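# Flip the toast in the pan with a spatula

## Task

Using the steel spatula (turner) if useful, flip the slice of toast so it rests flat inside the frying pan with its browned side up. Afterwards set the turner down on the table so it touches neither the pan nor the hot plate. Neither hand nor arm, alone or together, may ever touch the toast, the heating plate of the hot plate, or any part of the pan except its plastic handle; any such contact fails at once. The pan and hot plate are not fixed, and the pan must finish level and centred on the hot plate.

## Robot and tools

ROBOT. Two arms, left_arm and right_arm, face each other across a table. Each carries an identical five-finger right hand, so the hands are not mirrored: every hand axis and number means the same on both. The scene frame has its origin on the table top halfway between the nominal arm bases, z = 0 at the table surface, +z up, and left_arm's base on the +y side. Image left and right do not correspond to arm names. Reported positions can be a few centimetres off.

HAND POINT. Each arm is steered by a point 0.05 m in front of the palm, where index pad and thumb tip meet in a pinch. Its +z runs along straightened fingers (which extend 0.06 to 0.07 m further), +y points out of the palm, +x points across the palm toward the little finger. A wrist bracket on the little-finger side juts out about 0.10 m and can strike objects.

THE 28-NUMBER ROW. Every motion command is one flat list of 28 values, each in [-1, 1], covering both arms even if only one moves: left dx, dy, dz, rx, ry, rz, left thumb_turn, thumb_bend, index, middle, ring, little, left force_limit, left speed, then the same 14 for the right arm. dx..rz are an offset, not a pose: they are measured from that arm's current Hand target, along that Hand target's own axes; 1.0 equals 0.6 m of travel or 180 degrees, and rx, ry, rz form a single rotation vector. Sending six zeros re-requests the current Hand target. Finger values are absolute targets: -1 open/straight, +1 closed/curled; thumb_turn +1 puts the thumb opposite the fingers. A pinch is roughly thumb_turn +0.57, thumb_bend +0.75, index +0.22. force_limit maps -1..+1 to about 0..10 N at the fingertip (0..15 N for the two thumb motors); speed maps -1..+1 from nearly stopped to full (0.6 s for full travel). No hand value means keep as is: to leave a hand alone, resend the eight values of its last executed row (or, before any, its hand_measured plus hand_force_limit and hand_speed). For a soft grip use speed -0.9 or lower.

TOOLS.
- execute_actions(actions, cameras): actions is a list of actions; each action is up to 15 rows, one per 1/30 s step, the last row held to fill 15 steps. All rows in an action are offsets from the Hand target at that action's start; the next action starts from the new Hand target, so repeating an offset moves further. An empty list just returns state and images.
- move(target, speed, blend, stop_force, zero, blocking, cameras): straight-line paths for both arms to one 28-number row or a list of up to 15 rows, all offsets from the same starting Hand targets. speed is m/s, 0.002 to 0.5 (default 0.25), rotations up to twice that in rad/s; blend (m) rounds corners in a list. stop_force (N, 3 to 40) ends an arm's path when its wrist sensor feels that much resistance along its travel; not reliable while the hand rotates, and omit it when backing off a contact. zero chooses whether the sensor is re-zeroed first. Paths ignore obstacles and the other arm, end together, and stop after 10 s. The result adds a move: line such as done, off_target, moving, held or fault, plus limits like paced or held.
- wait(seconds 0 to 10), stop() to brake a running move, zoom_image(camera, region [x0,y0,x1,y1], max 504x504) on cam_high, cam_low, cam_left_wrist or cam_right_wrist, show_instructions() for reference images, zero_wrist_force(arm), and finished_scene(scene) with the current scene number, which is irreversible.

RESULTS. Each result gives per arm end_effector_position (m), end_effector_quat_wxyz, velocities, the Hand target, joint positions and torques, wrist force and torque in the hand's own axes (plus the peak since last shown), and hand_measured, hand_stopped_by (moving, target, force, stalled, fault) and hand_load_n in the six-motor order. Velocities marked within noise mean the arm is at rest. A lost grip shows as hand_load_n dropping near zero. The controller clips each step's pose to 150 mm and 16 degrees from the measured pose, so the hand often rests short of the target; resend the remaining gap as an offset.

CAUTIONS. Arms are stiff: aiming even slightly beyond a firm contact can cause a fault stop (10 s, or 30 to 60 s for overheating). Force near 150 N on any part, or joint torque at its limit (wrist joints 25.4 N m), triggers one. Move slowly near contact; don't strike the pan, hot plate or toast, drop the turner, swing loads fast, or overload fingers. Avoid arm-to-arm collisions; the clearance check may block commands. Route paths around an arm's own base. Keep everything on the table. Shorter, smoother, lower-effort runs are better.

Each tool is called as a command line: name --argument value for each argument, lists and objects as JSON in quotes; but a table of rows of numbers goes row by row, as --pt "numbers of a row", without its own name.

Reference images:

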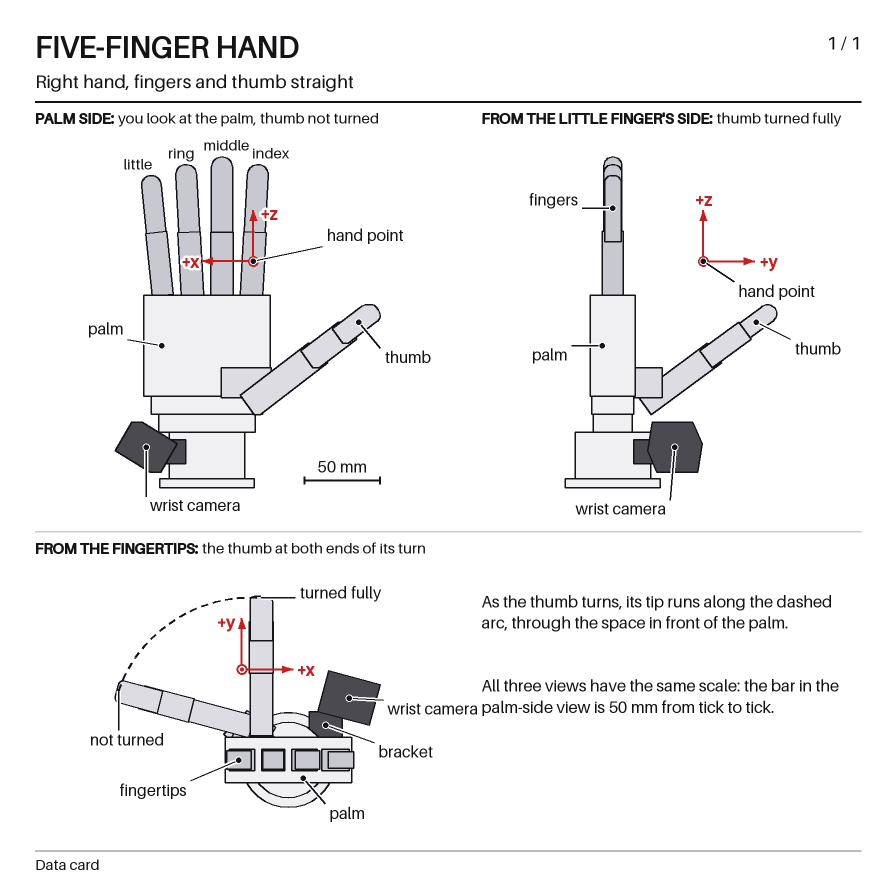

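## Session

wait --seconds 0.2

zoom_image --camera "cam_high" --region '[100, 100, 450, 450]'

zoom_image --camera "cam_low" --region '[150, 150, 504, 504]'

Scene clock: 0.20 s.
left_arm: end_effector_position=(+0.3116, +0.5393, +0.4920) hand_measured=(-1.000, -1.000, -1.000, -1.000, -1.000, -1.000) hand_load_n=(+0.0, +0.0, +0.0, +0.0, +0.0, +0.0) hand_stopped_by=(target, target, target, target, target, target) hand_force_limit=0.00 hand_speed=-0.80 end_effector_quat_wxyz=(+0.033, +0.328, +0.944, -0.010) | right_arm: end_effector_position=(+0.1359, -0.2903, +0.4836) hand_measured=(-1.000, -1.000, -1.000, -1.000, -1.000, -1.000) hand_load_n=(+0.0, +0.0, +0.0, +0.0, +0.0, +0.0) hand_stopped_by=(target, target, target, target, target, target) hand_force_limit=0.00 hand_speed=-0.80 end_effector_quat_wxyz=(-0.003, -0.323, +0.946, +0.012)
Joint positions: left_arm=[0.561 -1.753 1.318 1.941 1.547 -1.896] | right_arm=[-1.204 -1.741 1.347 1.969 1.546 -1.869]
Joint velocities: within noise
Joint torques (N m): left_arm=[-0.43 -10.05 -17.91 2.04 -0.24 -0.04] | right_arm=[-0.02 -9.07 -17.81 2.43 -0.05 0.14]
Motor temperatures (°C): left_arm=[27 35 24 37 30 35] | right_arm=[24 27 27 34 32 33]
Wrist force (N): left_arm=[-0.3 0.2 -0.1] | right_arm=[0.4 0.1 0.1]
Wrist torque (N m): left_arm=[0.03 0.04 -0.01] | right_arm=[0.02 -0.06 0.03]
Wrist force, peak (N): left_arm=[-0.2 0.5 0.2] | right_arm=[0.5 -0.2 0.2]
Hand target: left_arm +0.3116, +0.5393, +0.4920; +0.033, +0.328, +0.944, -0.010 | right_arm +0.1359, -0.2903, +0.4836; -0.003, -0.323, +0.946, +0.012
wait: 0.20 s; at rest by 0.17 s

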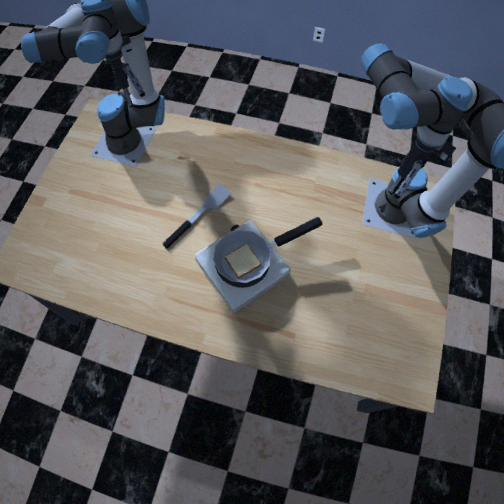

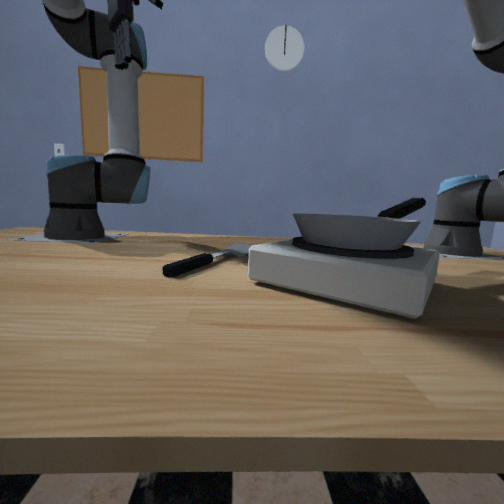

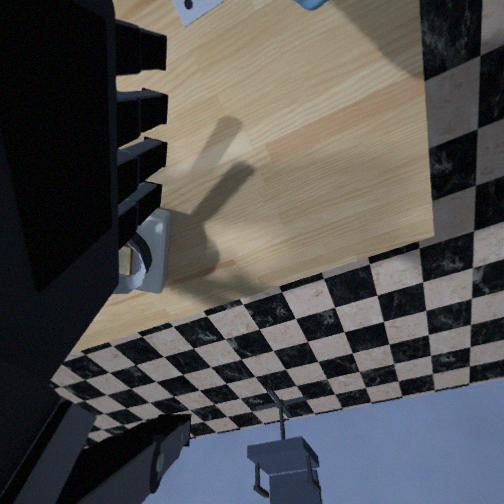

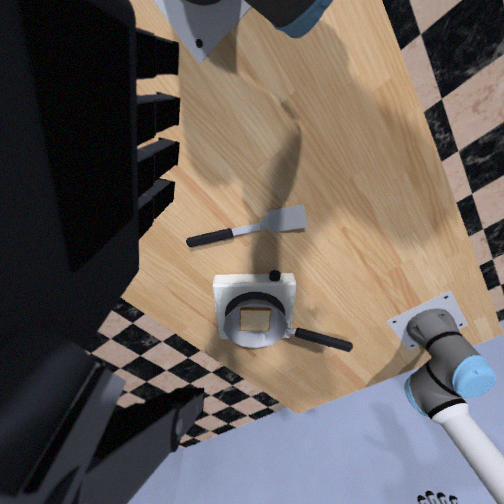

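Scaled by 1.440.

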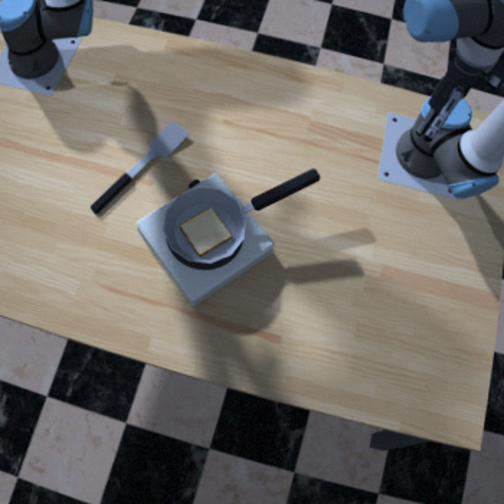

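Scaled by 1.424.

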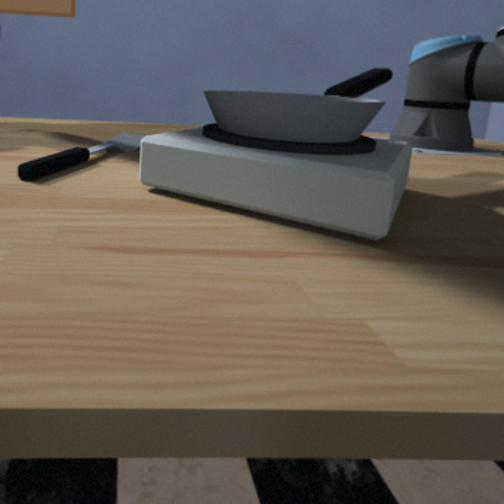

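zoom_image --camera "cam_high" --region '[190, 210, 300, 320]'

zoom_image --camera "cam_high" --region '[150, 170, 250, 270]'

zoom_image --camera "cam_low" --region '[140, 180, 300, 340]'

zoom_image --camera "cam_right_wrist" --region '[170, 180, 370, 380]'

zoom_image --camera "cam_low" --region '[270, 180, 430, 260]'

Scaled by 4.582.

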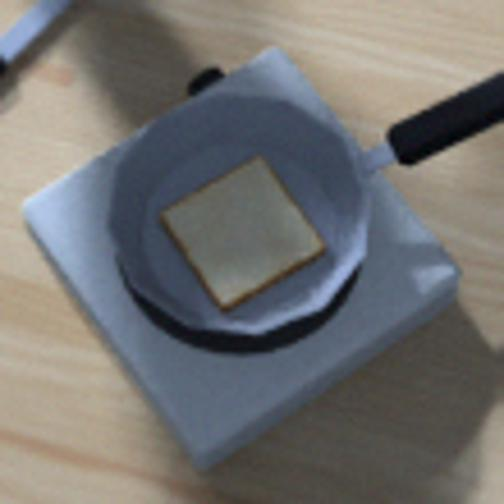

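Scaled by 5.040.

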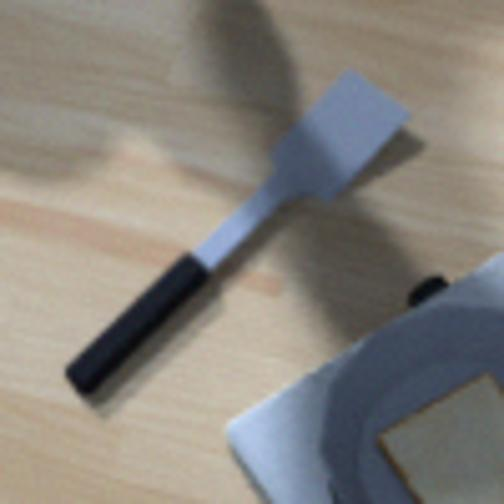

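Scaled by 3.150.

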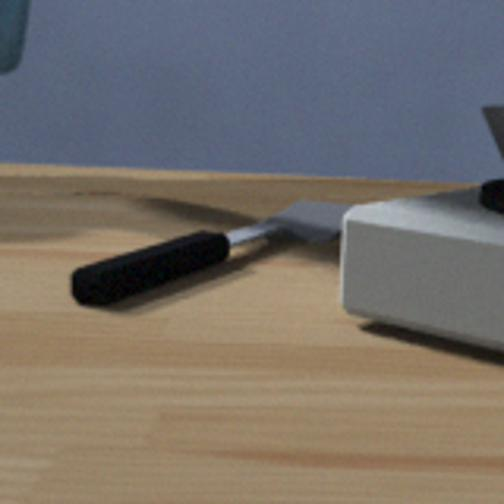

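Scaled by 2.520.

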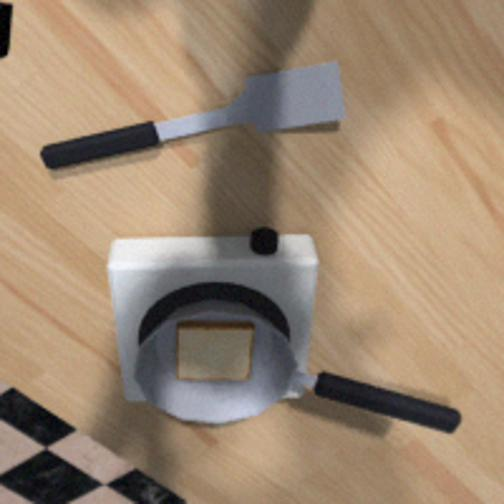

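Scaled by 3.150.

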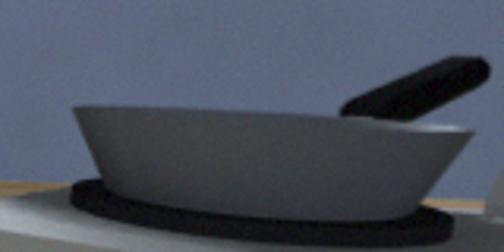

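move --target '[-0.5007,-0.1157,0.355,0.104,-0.0664,0.461,-1,-1,-1,-1,-1,-1,0,-0.8,-0.332,-0.0287,0.5395,0.2654,-0.3732,-0.5279,1,0.3,-0.35,-0.35,-0.35,-0.35,0.3,0]' --speed 0.3

zoom_image --camera "cam_high" --region '[100, 130, 300, 330]'

Scene clock: 85.17 s.
left_arm: end_effector_position=(+0.5154, +0.2904, +0.3000) hand_measured=(-1.000, -1.000, -1.000, -1.000, -1.000, -1.000) hand_load_n=(+0.0, +0.0, +0.0, +0.0, +0.0, +0.0) hand_stopped_by=(target, target, target, target, target, target) hand_force_limit=0.00 hand_speed=-0.80 end_effector_quat_wxyz=(+0.071, +0.865, +0.471, -0.157) | right_arm: end_effector_position=(+0.2997, -0.1752, +0.1601) hand_measured=(+1.000, +0.300, -0.350, -0.350, -0.350, -0.350) hand_load_n=(+0.0, +0.0, +0.0, +0.0, -0.5, +0.0) hand_stopped_by=(target, target, target, target, target, target) hand_force_limit=0.30 hand_speed=0.00 end_effector_quat_wxyz=(+0.566, -0.779, +0.220, -0.159)
Joint positions: left_arm=[0.957 -1.004 0.996 1.596 1.917 -0.022] | right_arm=[-1.361 -1.745 2.269 -0.08 0.802 -3.46]
Joint velocities: within noise
Joint torques (N m): left_arm=[-10.25 -35.41 -26.07 0.29 -1.14 1.59] | right_arm=[7.61 -11.33 -28.65 -2.39 -1.91 -2]
Motor temperatures (°C): left_arm=[27 35 24 37 30 35] | right_arm=[24 27 27 33 32 33]
Wrist force (N): left_arm=[-0.4 0.0 0.0] | right_arm=[0.5 -1.9 1.7]
Wrist torque (N m): left_arm=[-0.03 0.08 -0.05] | right_arm=[-0.25 -0.09 0.08]
Wrist force, peak (N): left_arm=[-0.4 0.8 0.5] | right_arm=[0.9 -1.1 2.4]
Hand target: left_arm +0.5154, +0.2903, +0.2999; +0.072, +0.865, +0.470, -0.157 | right_arm +0.2998, -0.1752, +0.1601; -0.566, +0.779, -0.219, +0.159
Off the commanded pose: left_arm 0.000 m, 0 deg | right_arm 0.000 m, 0 deg.
move: done

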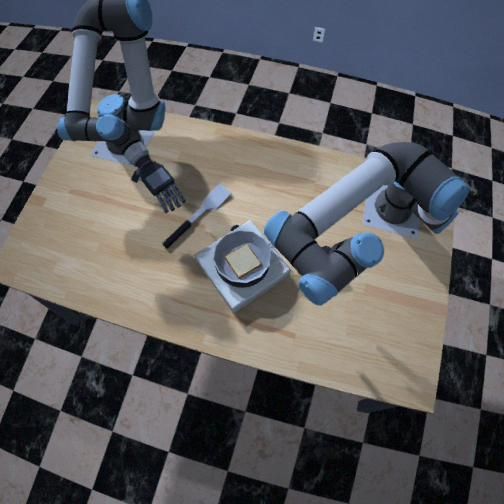

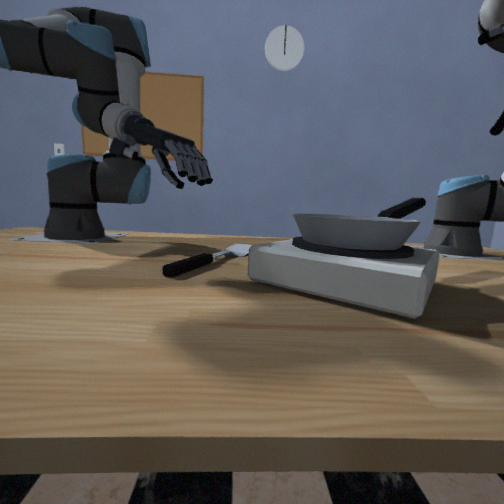

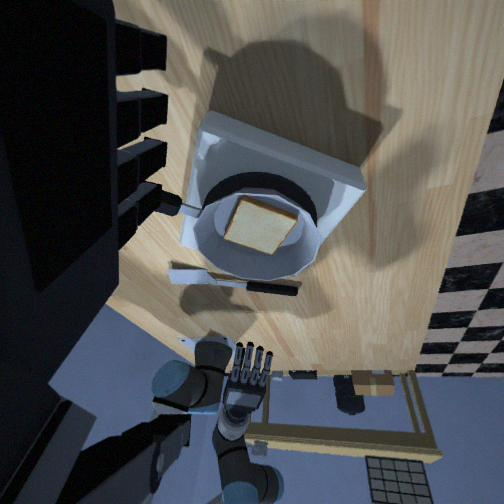

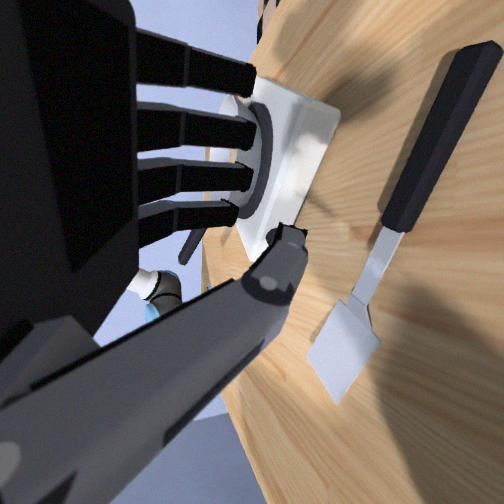

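Scaled by 2.520.

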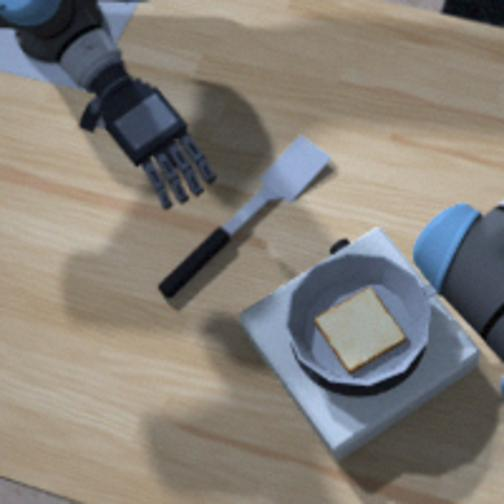

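move --target '[0,0,0,0,0,0,-1,-1,-1,-1,-1,-1,0,-0.8,0,0.0644,0.1255,0,0,0,1,0.3,-0.35,-0.35,-0.35,-0.35,0.3,0]' --speed 0.15

zoom_image --camera "cam_high" --region '[120, 150, 270, 300]'

zoom_image --camera "cam_left_wrist" --region '[150, 230, 350, 430]'

zoom_image --camera "cam_low" --region '[120, 150, 300, 330]'

Scene clock: 105.20 s.
left_arm: end_effector_position=(+0.5154, +0.2903, +0.3000) hand_measured=(-1.000, -1.000, -1.000, -1.000, -1.000, -1.000) hand_load_n=(+0.0, +0.0, +0.0, +0.0, +0.0, +0.0) hand_stopped_by=(target, target, target, target, target, target) hand_force_limit=0.00 hand_speed=-0.80 end_effector_quat_wxyz=(+0.072, +0.865, +0.470, -0.157) | right_arm: end_effector_position=(+0.3309, -0.1242, +0.1003) hand_measured=(+1.000, +0.300, -0.350, -0.350, -0.350, -0.350) hand_load_n=(+0.0, +0.0, +0.0, +0.0, +0.0, +0.0) hand_stopped_by=(target, target, target, target, target, target) hand_force_limit=0.30 hand_speed=0.00 end_effector_quat_wxyz=(+0.566, -0.779, +0.219, -0.159)
Joint positions: left_arm=[0.956 -1.004 0.995 1.596 1.917 -0.021] | right_arm=[-1.203 -1.495 2.218 -0.332 0.946 -3.377]
Joint velocities: within noise
Joint torques (N m): left_arm=[-13.03 -31.81 -21.05 0.47 -0.77 1.28] | right_arm=[4.51 -5.96 -6.13 -2.16 -0.2 -2.42]
Motor temperatures (°C): left_arm=[27 35 24 37 30 35] | right_arm=[24 27 27 33 32 33]
Wrist force (N): left_arm=[-0.3 -0.2 -0.2] | right_arm=[0.3 -1.8 1.7]
Wrist torque (N m): left_arm=[-0.06 0.07 -0.05] | right_arm=[-0.21 -0.05 0.08]
Wrist force, peak (N): left_arm=[-0.9 -0.3 0.0] | right_arm=[0.4 -0.8 3.1]
Hand target: left_arm +0.5154, +0.2903, +0.2999; +0.072, +0.865, +0.470, -0.157 | right_arm +0.3309, -0.1242, +0.1001; -0.566, +0.779, -0.219, +0.159
Off the commanded pose: left_arm 0.000 m, 0 deg | right_arm 0.000 m, 0 deg.
move: done

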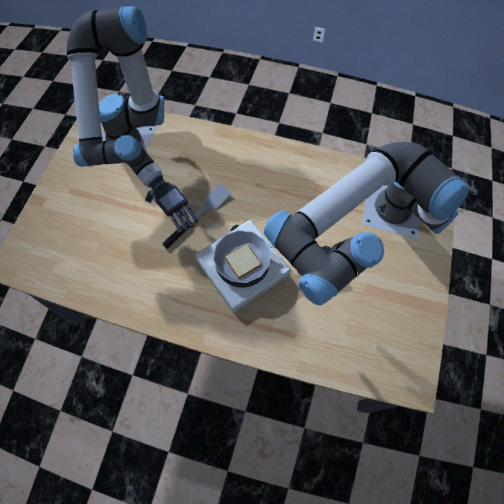

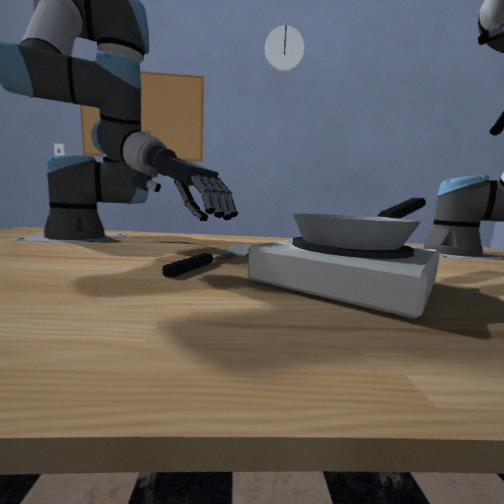

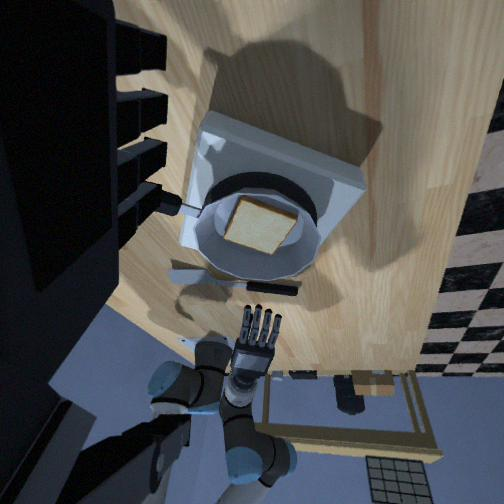

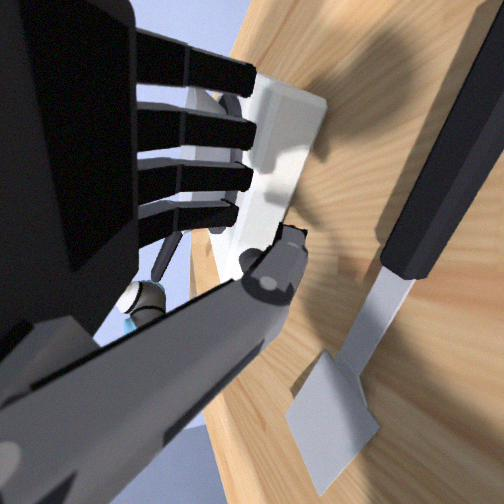

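Scaled by 3.360.

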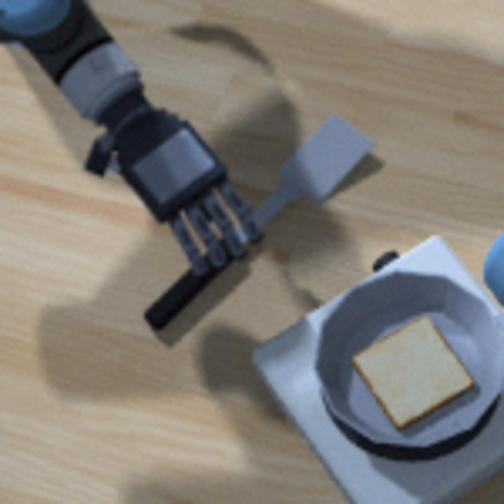

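Scaled by 2.520.

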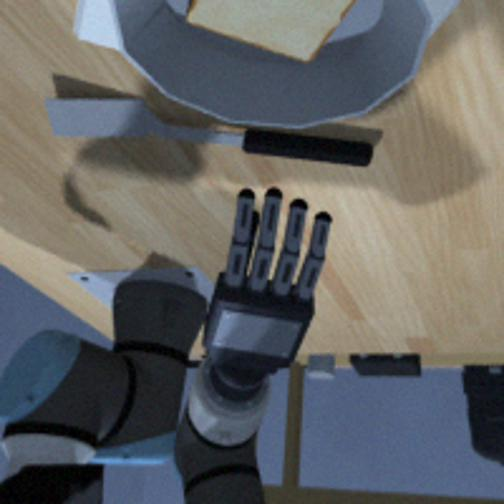

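Scaled by 2.800.

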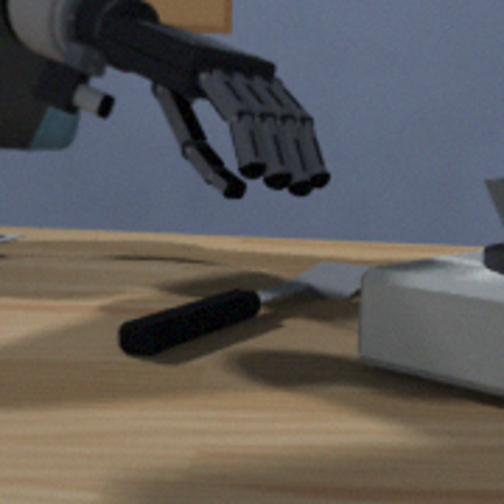

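zoom_image --camera "cam_high" --region '[145, 175, 215, 245]'

zoom_image --camera "cam_left_wrist" --region '[220, 270, 310, 360]'

Scaled by 7.200.

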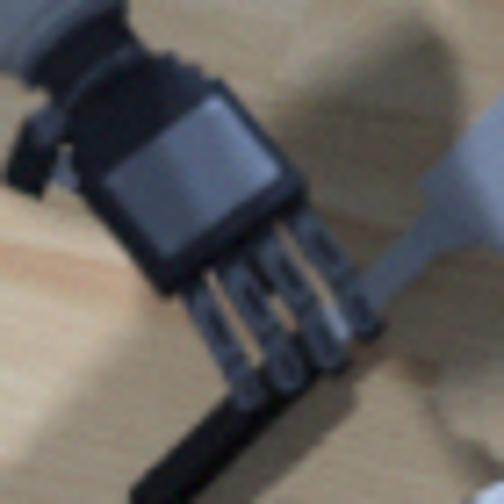

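Scaled by 5.600.

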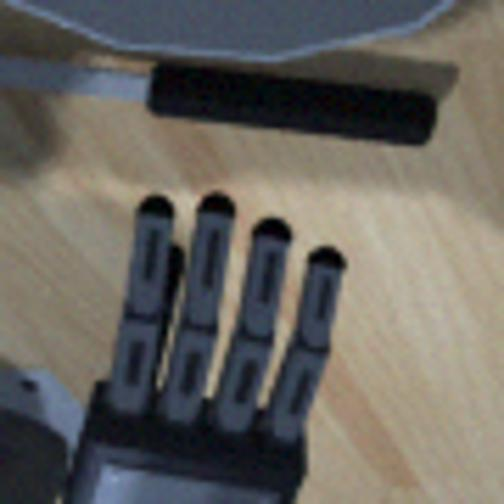

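move --target '[0,0,0,0,0,0,-1,-1,-1,-1,-1,-1,0,-0.8,0.0248,0.0623,0.024,0,-0.0423,-0.0137,1,0.3,-0.35,-0.35,-0.35,-0.35,0.3,0]' --speed 0.12

zoom_image --camera "cam_high" --region '[145, 175, 235, 265]'

zoom_image --camera "cam_left_wrist" --region '[220, 260, 320, 360]'

zoom_image --camera "cam_low" --region '[140, 180, 260, 300]'

Scene clock: 152.83 s.
left_arm: end_effector_position=(+0.5154, +0.2903, +0.2999) hand_measured=(-1.000, -1.000, -1.000, -1.000, -1.000, -1.000) hand_load_n=(+0.0, +0.0, +0.0, +0.0, +0.0, +0.0) hand_stopped_by=(target, target, target, target, target, target) hand_force_limit=0.00 hand_speed=-0.80 end_effector_quat_wxyz=(+0.071, +0.865, +0.470, -0.157) | right_arm: end_effector_position=(+0.3447, -0.1301, +0.0602) hand_measured=(+1.000, +0.300, -0.350, -0.350, -0.350, -0.350) hand_load_n=(+0.0, +0.0, +0.0, +0.0, +0.0, +0.0) hand_stopped_by=(target, target, target, target, target, target) hand_force_limit=0.30 hand_speed=0.00 end_effector_quat_wxyz=(+0.576, -0.792, +0.165, -0.119)
Joint positions: left_arm=[0.956 -1.004 0.995 1.596 1.917 -0.021] | right_arm=[-1.298 -1.34 2.185 -0.365 0.733 -3.509]
Joint velocities: within noise
Joint torques (N m): left_arm=[-12.67 -36.46 -11.56 0.13 -0.6 -0.09] | right_arm=[0.16 -18.78 -3.09 1.73 -2.3 0.27]
Motor temperatures (°C): left_arm=[27 35 24 37 30 34] | right_arm=[24 27 27 33 32 33]
Wrist force (N): left_arm=[-0.7 -0.2 0.0] | right_arm=[0.8 -1.6 1.8]
Wrist torque (N m): left_arm=[-0.06 0.13 -0.07] | right_arm=[-0.19 -0.14 0.12]
Wrist force, peak (N): left_arm=[-0.6 -0.4 -0.4] | right_arm=[0.0 -2.6 1.5]
Hand target: left_arm +0.5154, +0.2903, +0.2999; +0.072, +0.865, +0.470, -0.157 | right_arm +0.3447, -0.1301, +0.0601; -0.576, +0.792, -0.165, +0.119
Off the commanded pose: left_arm 0.000 m, 0 deg | right_arm 0.000 m, 0 deg.
move: done

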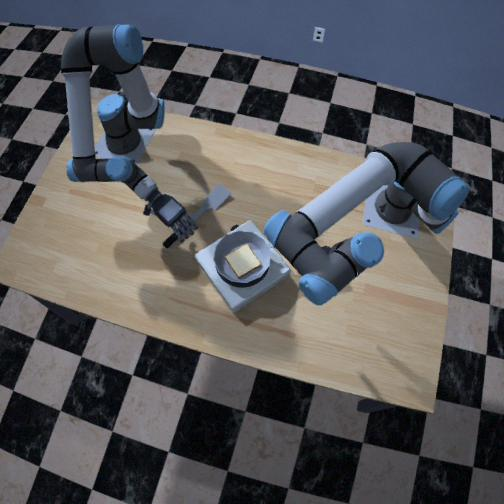

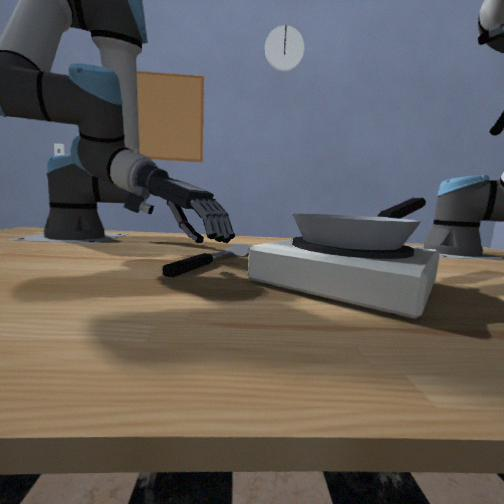

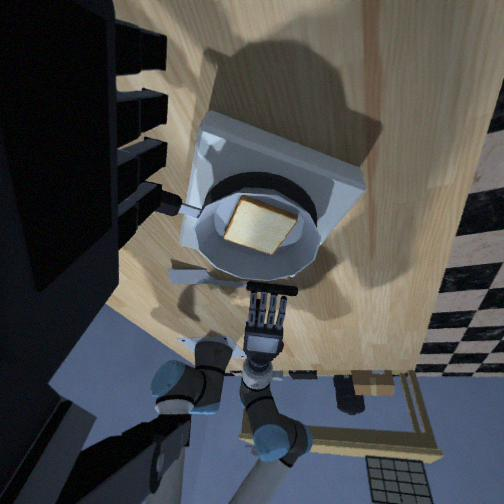

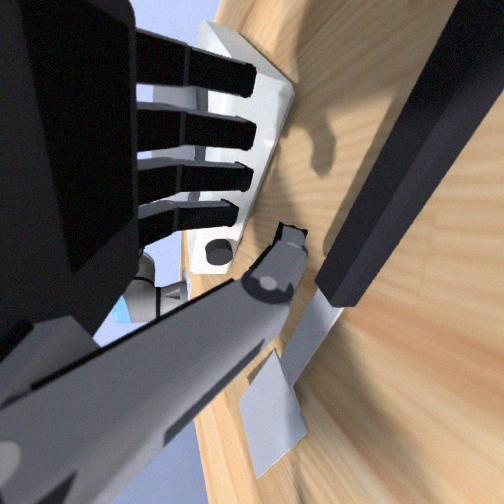

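Scaled by 5.600.

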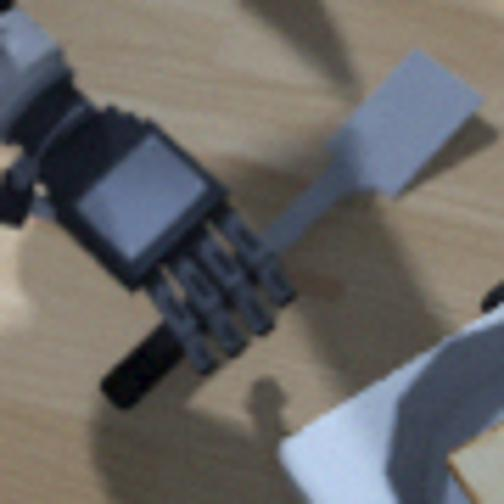

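Scaled by 5.040.

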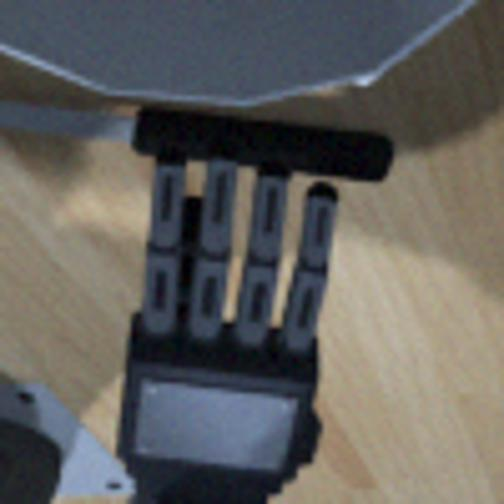

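Scaled by 4.200.

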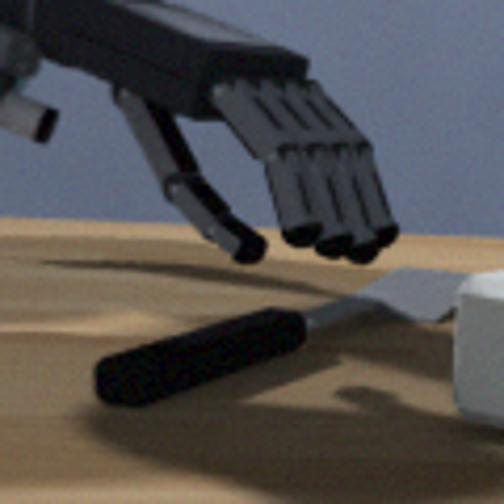

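move --target '[0,0,0,0,0,0,-1,-1,-1,-1,-1,-1,0,-0.8,0.0133,0.047,0.0065,0,0,0,1,0.3,-0.35,-0.35,-0.35,-0.35,0.3,0]' --speed 0.04 --stop_force 4

zoom_image --camera "cam_low" --region '[140, 190, 260, 310]'

zoom_image --camera "cam_left_wrist" --region '[220, 260, 320, 360]'

Scene clock: 174.77 s.
left_arm: end_effector_position=(+0.5154, +0.2903, +0.2999) hand_measured=(-1.000, -1.000, -1.000, -1.000, -1.000, -1.000) hand_load_n=(+0.0, +0.0, +0.0, +0.0, +0.0, +0.0) hand_stopped_by=(target, target, target, target, target, target) hand_force_limit=0.00 hand_speed=-0.80 end_effector_quat_wxyz=(+0.071, +0.865, +0.470, -0.157) | right_arm: end_effector_position=(+0.3496, -0.1374, +0.0339) hand_measured=(+1.000, +0.302, -0.350, -0.350, -0.350, -0.350) hand_load_n=(+0.0, -1.0, +0.0, -0.5, +0.0, +0.0) hand_stopped_by=(target, target, target, target, target, target) hand_force_limit=0.30 hand_speed=0.00 end_effector_quat_wxyz=(+0.576, -0.792, +0.165, -0.119)
Joint positions: left_arm=[0.956 -1.004 0.995 1.596 1.917 -0.021] | right_arm=[-1.325 -1.278 2.204 -0.432 0.709 -3.529]
Joint velocities: within noise
Joint torques (N m): left_arm=[-12.21 -42.84 -13.68 0.52 -0.39 -1.66] | right_arm=[4.62 -10.69 -22.63 -2.09 -2.16 2.64]
Motor temperatures (°C): left_arm=[27 35 24 37 30 34] | right_arm=[24 27 27 33 32 33]
Wrist force (N): left_arm=[-0.4 0.1 -0.1] | right_arm=[0.4 -2.9 1.4]
Wrist torque (N m): left_arm=[-0.03 0.09 -0.05] | right_arm=[-0.21 -0.08 0.08]
Wrist force, peak (N): left_arm=[-0.7 -0.4 -0.2] | right_arm=[-1.5 -14.3 -7.7]
Hand target: left_arm +0.5154, +0.2903, +0.2999; +0.072, +0.865, +0.470, -0.157 | right_arm +0.3496, -0.1374, +0.0339; -0.576, +0.792, -0.165, +0.119 (not the last commanded pose)
Off the commanded pose: left_arm 0.000 m, 0 deg | right_arm 0.002 m, 0 deg.
move: contact (right_arm)

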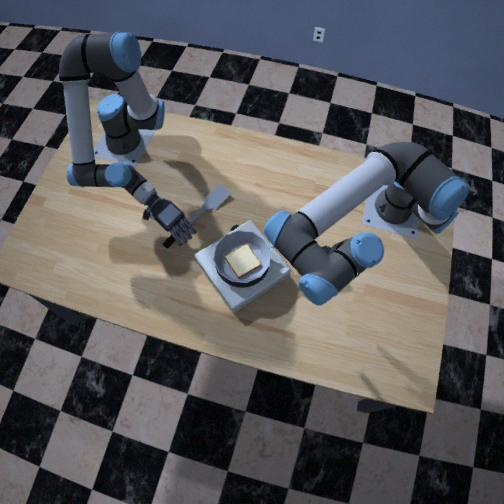

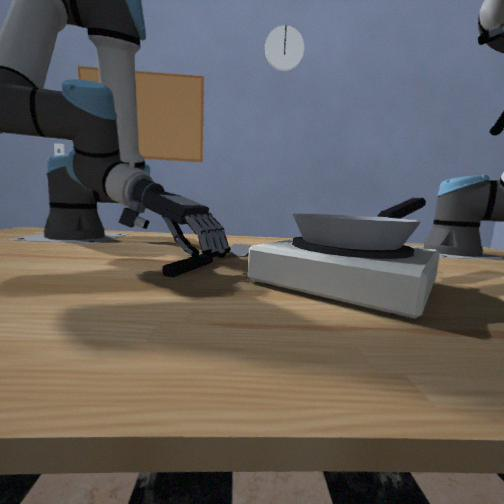

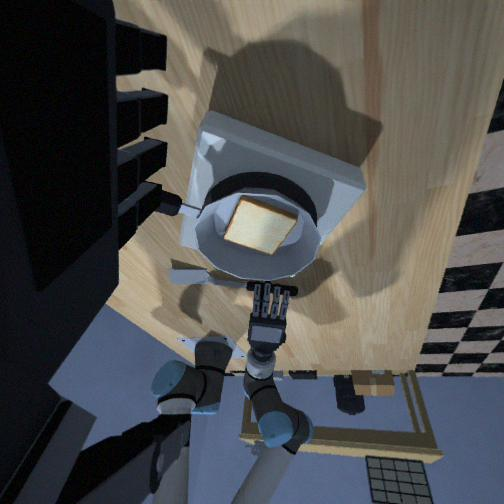

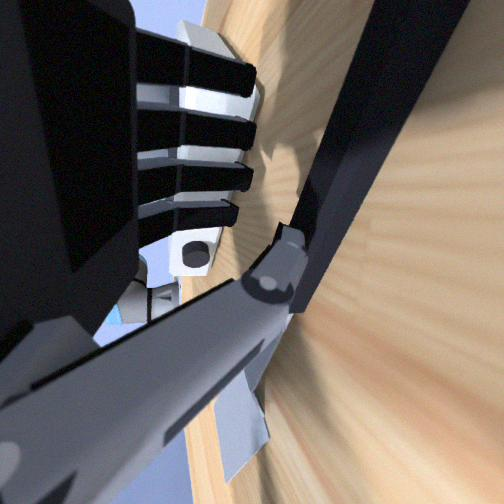

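Scaled by 4.200.

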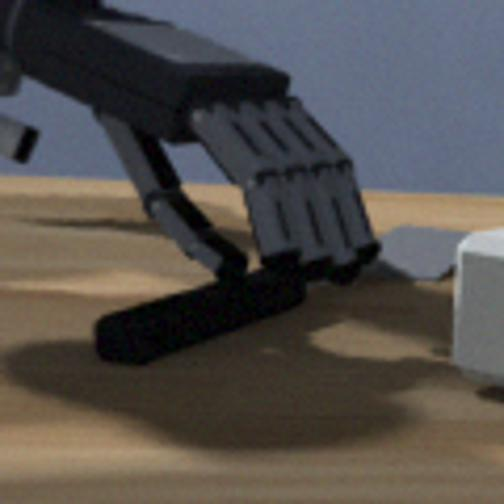

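Scaled by 5.040.

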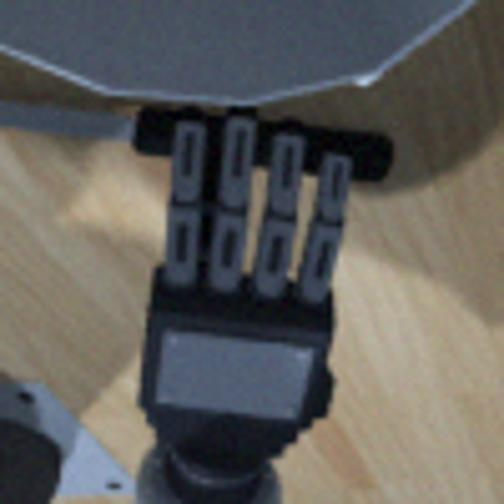

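move --pt "0 0 0 0 0 0 -1 -1 -1 -1 -1 -1 0 -0.8 0 -0.0238 -0.0077 0 0 0 1 0.3 -0.35 -0.35 -0.35 -0.35 0.3 0" --pt "0 0 0 0 0 0 -1 -1 -1 -1 -1 -1 0 -0.8 0 -0.0178 -0.0287 0 0 0 1 0.3 -0.35 -0.35 -0.35 -0.35 0.3 0" --speed 0.08 --cameras '[]'

zoom_image --camera "cam_low" --region '[140, 190, 260, 310]'

Scene clock: 184.40 s.
left_arm: end_effector_position=(+0.5154, +0.2903, +0.2999) hand_measured=(-1.000, -1.000, -1.000, -1.000, -1.000, -1.000) hand_load_n=(+0.0, +0.0, +0.0, +0.0, +0.0, +0.0) hand_stopped_by=(target, target, target, target, target, target) hand_force_limit=0.00 hand_speed=-0.80 end_effector_quat_wxyz=(+0.071, +0.865, +0.470, -0.157) | right_arm: end_effector_position=(+0.3444, -0.1494, +0.0494) hand_measured=(+1.000, +0.300, -0.350, -0.350, -0.350, -0.350) hand_load_n=(+0.0, +0.0, +0.0, -0.5, -0.5, +0.0) hand_stopped_by=(target, target, target, target, target, target) hand_force_limit=0.30 hand_speed=0.00 end_effector_quat_wxyz=(+0.576, -0.792, +0.165, -0.119)
Joint positions: left_arm=[0.956 -1.004 0.995 1.596 1.917 -0.021] | right_arm=[-1.36 -1.331 2.221 -0.376 0.679 -3.555]
Joint velocities: within noise
Joint torques (N m): left_arm=[-12.87 -46.63 -13.97 0.45 -0.13 -1.37] | right_arm=[-3.37 -9.67 -18.47 -2.27 0.17 2.3]
Motor temperatures (°C): left_arm=[27 35 24 37 30 34] | right_arm=[24 27 27 33 32 33]
Wrist force (N): left_arm=[-0.4 0.2 0.0] | right_arm=[0.5 -1.5 1.8]
Wrist torque (N m): left_arm=[-0.01 0.09 -0.05] | right_arm=[-0.20 -0.10 0.11]
Wrist force, peak (N): left_arm=[-0.9 0.2 0.0] | right_arm=[0.5 -3.1 1.5]
Hand target: left_arm +0.5154, +0.2903, +0.2999; +0.072, +0.865, +0.470, -0.157 | right_arm +0.3444, -0.1494, +0.0493; -0.576, +0.792, -0.165, +0.119
Off the commanded pose: left_arm 0.000 m, 0 deg | right_arm 0.000 m, 0 deg.
move: done
No camera images: "cameras" was empty.

Scaled by 4.200.

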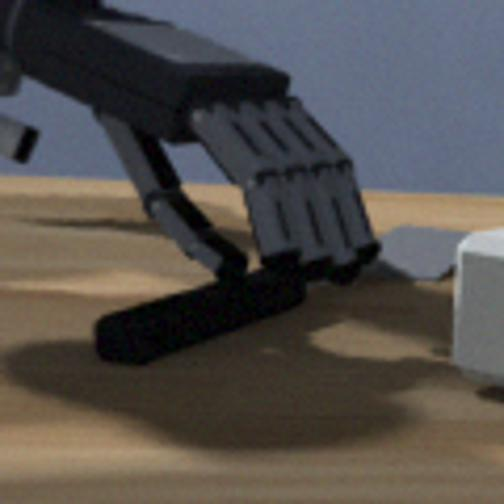

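move --target '[0,0,0,0,0,0,-1,-1,-1,-1,-1,-1,0,-0.8,0,0.0159,0.0051,0,0,0,1,0.3,-0.35,-0.35,-0.35,-0.35,0.3,0]' --speed 0.03 --stop_force 3

zoom_image --camera "cam_low" --region '[140, 190, 260, 310]'

zoom_image --camera "cam_left_wrist" --region '[220, 260, 320, 360]'

Scene clock: 191.47 s.
left_arm: end_effector_position=(+0.5154, +0.2903, +0.2999) hand_measured=(-1.000, -1.000, -1.000, -1.000, -1.000, -1.000) hand_load_n=(+0.0, +0.0, +0.0, +0.0, +0.0, +0.0) hand_stopped_by=(target, target, target, target, target, target) hand_force_limit=0.00 hand_speed=-0.80 end_effector_quat_wxyz=(+0.072, +0.865, +0.470, -0.157) | right_arm: end_effector_position=(+0.3444, -0.1494, +0.0393) hand_measured=(+1.000, +0.300, -0.350, -0.350, -0.350, -0.350) hand_load_n=(+0.0, +0.0, +0.5, +0.0, +0.0, +0.0) hand_stopped_by=(target, target, target, target, target, target) hand_force_limit=0.30 hand_speed=0.00 end_effector_quat_wxyz=(+0.576, -0.792, +0.165, -0.119)
Joint positions: left_arm=[0.956 -1.004 0.995 1.596 1.917 -0.021] | right_arm=[-1.36 -1.308 2.229 -0.407 0.679 -3.555]
Joint velocities: within noise
Joint torques (N m): left_arm=[-12.58 -47.49 -12.52 0.41 -0.18 -1.34] | right_arm=[-6.32 -37.05 -23.26 2.92 -2.26 2.3]
Motor temperatures (°C): left_arm=[27 35 24 37 30 34] | right_arm=[24 27 27 33 32 33]
Wrist force (N): left_arm=[-0.4 -0.1 -0.2] | right_arm=[0.3 -1.7 1.6]
Wrist torque (N m): left_arm=[-0.04 0.10 -0.05] | right_arm=[-0.22 -0.07 0.09]
Wrist force, peak (N): left_arm=[-0.9 -0.1 -0.1] | right_arm=[0.7 -1.9 1.8]
Hand target: left_arm +0.5154, +0.2903, +0.2999; +0.072, +0.865, +0.470, -0.157 | right_arm +0.3444, -0.1494, +0.0393; -0.576, +0.792, -0.165, +0.119
Off the commanded pose: left_arm 0.000 m, 0 deg | right_arm 0.000 m, 0 deg.
move: done

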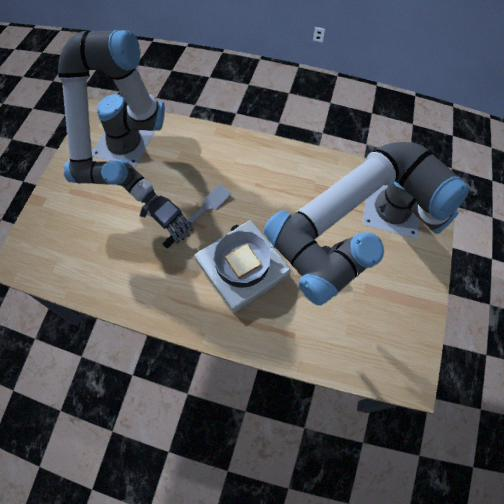

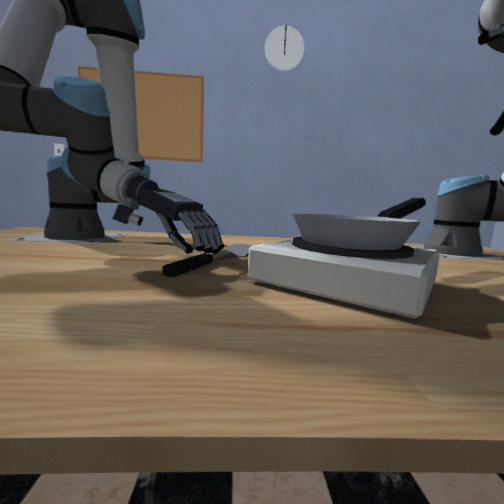

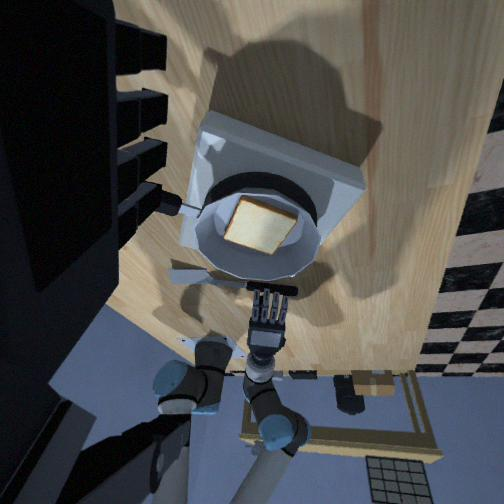

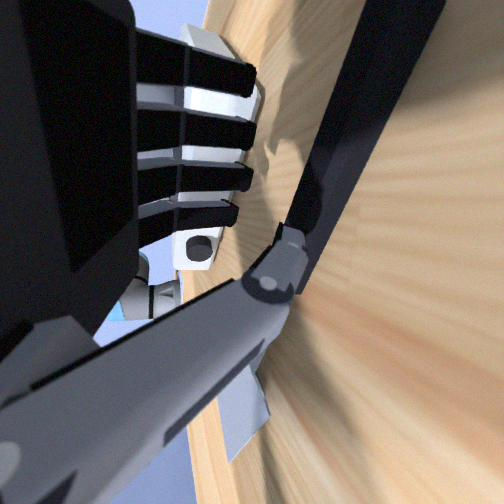

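Scaled by 4.200.

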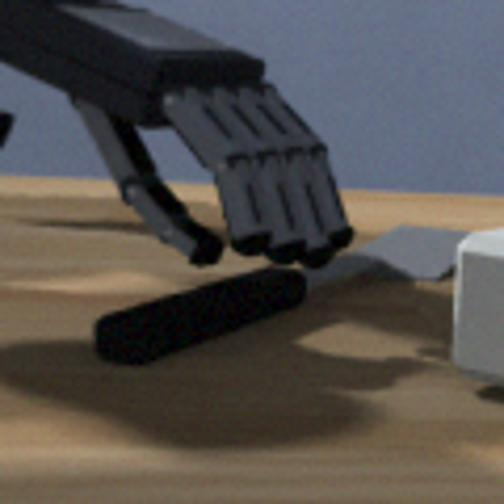

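Scaled by 5.040.

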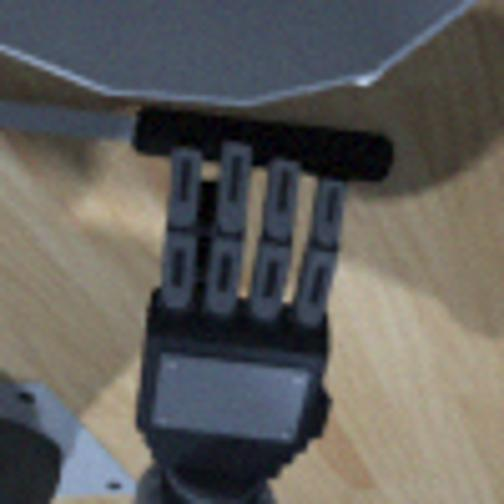

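move --target '[0,0,0,0,0,0,-1,-1,-1,-1,-1,-1,0,-0.8,0,0.0349,0.0113,0,0,0,1,0.3,-0.35,-0.35,-0.35,-0.35,0.3,0]' --speed 0.02 --stop_force 3

zoom_image --camera "cam_low" --region '[140, 190, 260, 310]'

Scene clock: 201.30 s.
left_arm: end_effector_position=(+0.5154, +0.2903, +0.2999) hand_measured=(-1.000, -1.000, -1.000, -1.000, -1.000, -1.000) hand_load_n=(+0.0, +0.0, +0.0, +0.5, +0.0, +0.5) hand_stopped_by=(target, target, target, target, target, target) hand_force_limit=0.00 hand_speed=-0.80 end_effector_quat_wxyz=(+0.072, +0.865, +0.470, -0.157) | right_arm: end_effector_position=(+0.3444, -0.1494, +0.0173) hand_measured=(+1.000, +0.300, -0.350, -0.350, -0.350, -0.350) hand_load_n=(+0.0, +0.0, +0.0, +0.0, +0.0, +0.0) hand_stopped_by=(target, target, target, target, target, target) hand_force_limit=0.30 hand_speed=0.00 end_effector_quat_wxyz=(+0.576, -0.792, +0.165, -0.119)
Joint positions: left_arm=[0.956 -1.004 0.995 1.596 1.917 -0.021] | right_arm=[-1.36 -1.254 2.244 -0.475 0.679 -3.555]
Joint velocities: within noise
Joint torques (N m): left_arm=[-12.75 -47.74 -14.57 0.3 0.28 -1.64] | right_arm=[1.76 -38.06 -21.65 2.81 -1.07 2.3]
Motor temperatures (°C): left_arm=[27 35 24 37 30 34] | right_arm=[24 27 27 33 32 33]
Wrist force (N): left_arm=[-0.7 -0.3 -0.4] | right_arm=[0.2 -1.7 1.6]
Wrist torque (N m): left_arm=[-0.05 0.14 -0.08] | right_arm=[-0.24 -0.06 0.08]
Wrist force, peak (N): left_arm=[-0.8 -0.3 -0.2] | right_arm=[0.3 -2.9 0.3]
Hand target: left_arm +0.5154, +0.2903, +0.2999; +0.072, +0.865, +0.470, -0.157 | right_arm +0.3444, -0.1494, +0.0173; -0.576, +0.792, -0.165, +0.119
Off the commanded pose: left_arm 0.000 m, 0 deg | right_arm 0.000 m, 0 deg.
move: done

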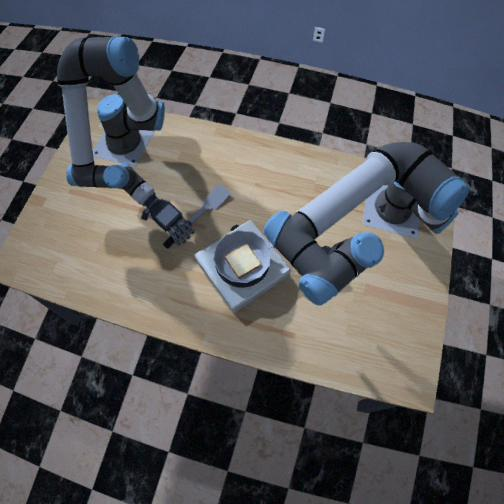

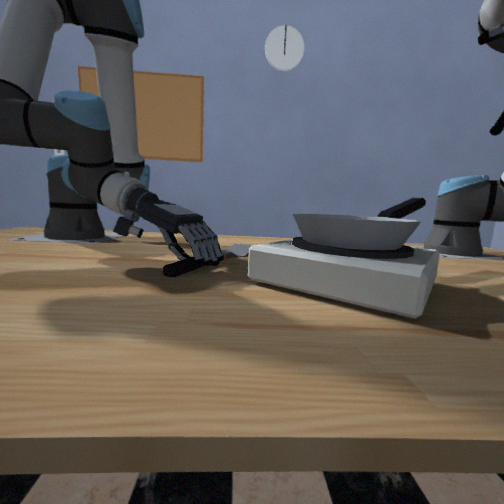

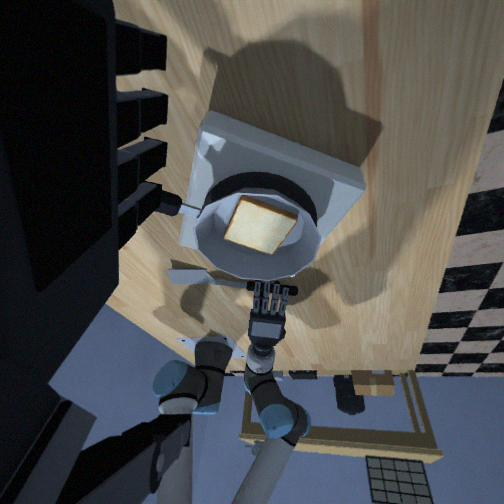

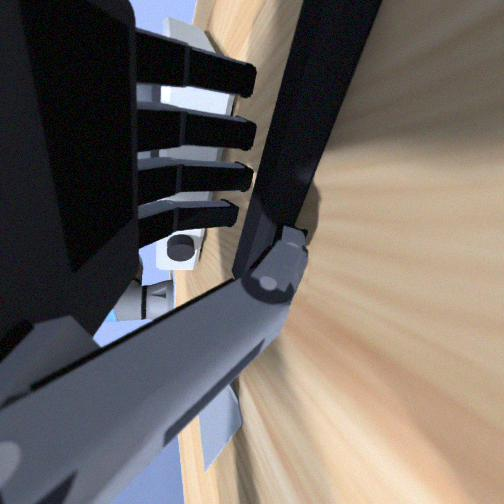

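Scaled by 4.200.

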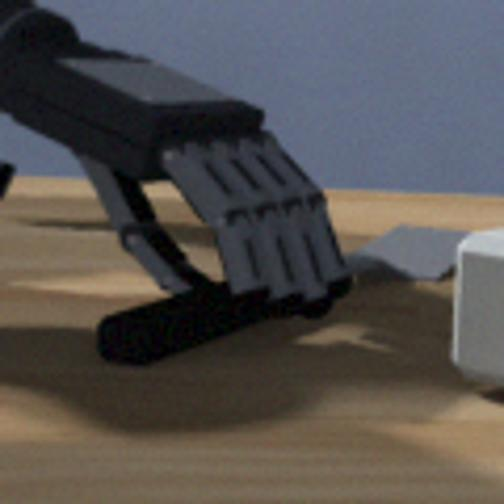

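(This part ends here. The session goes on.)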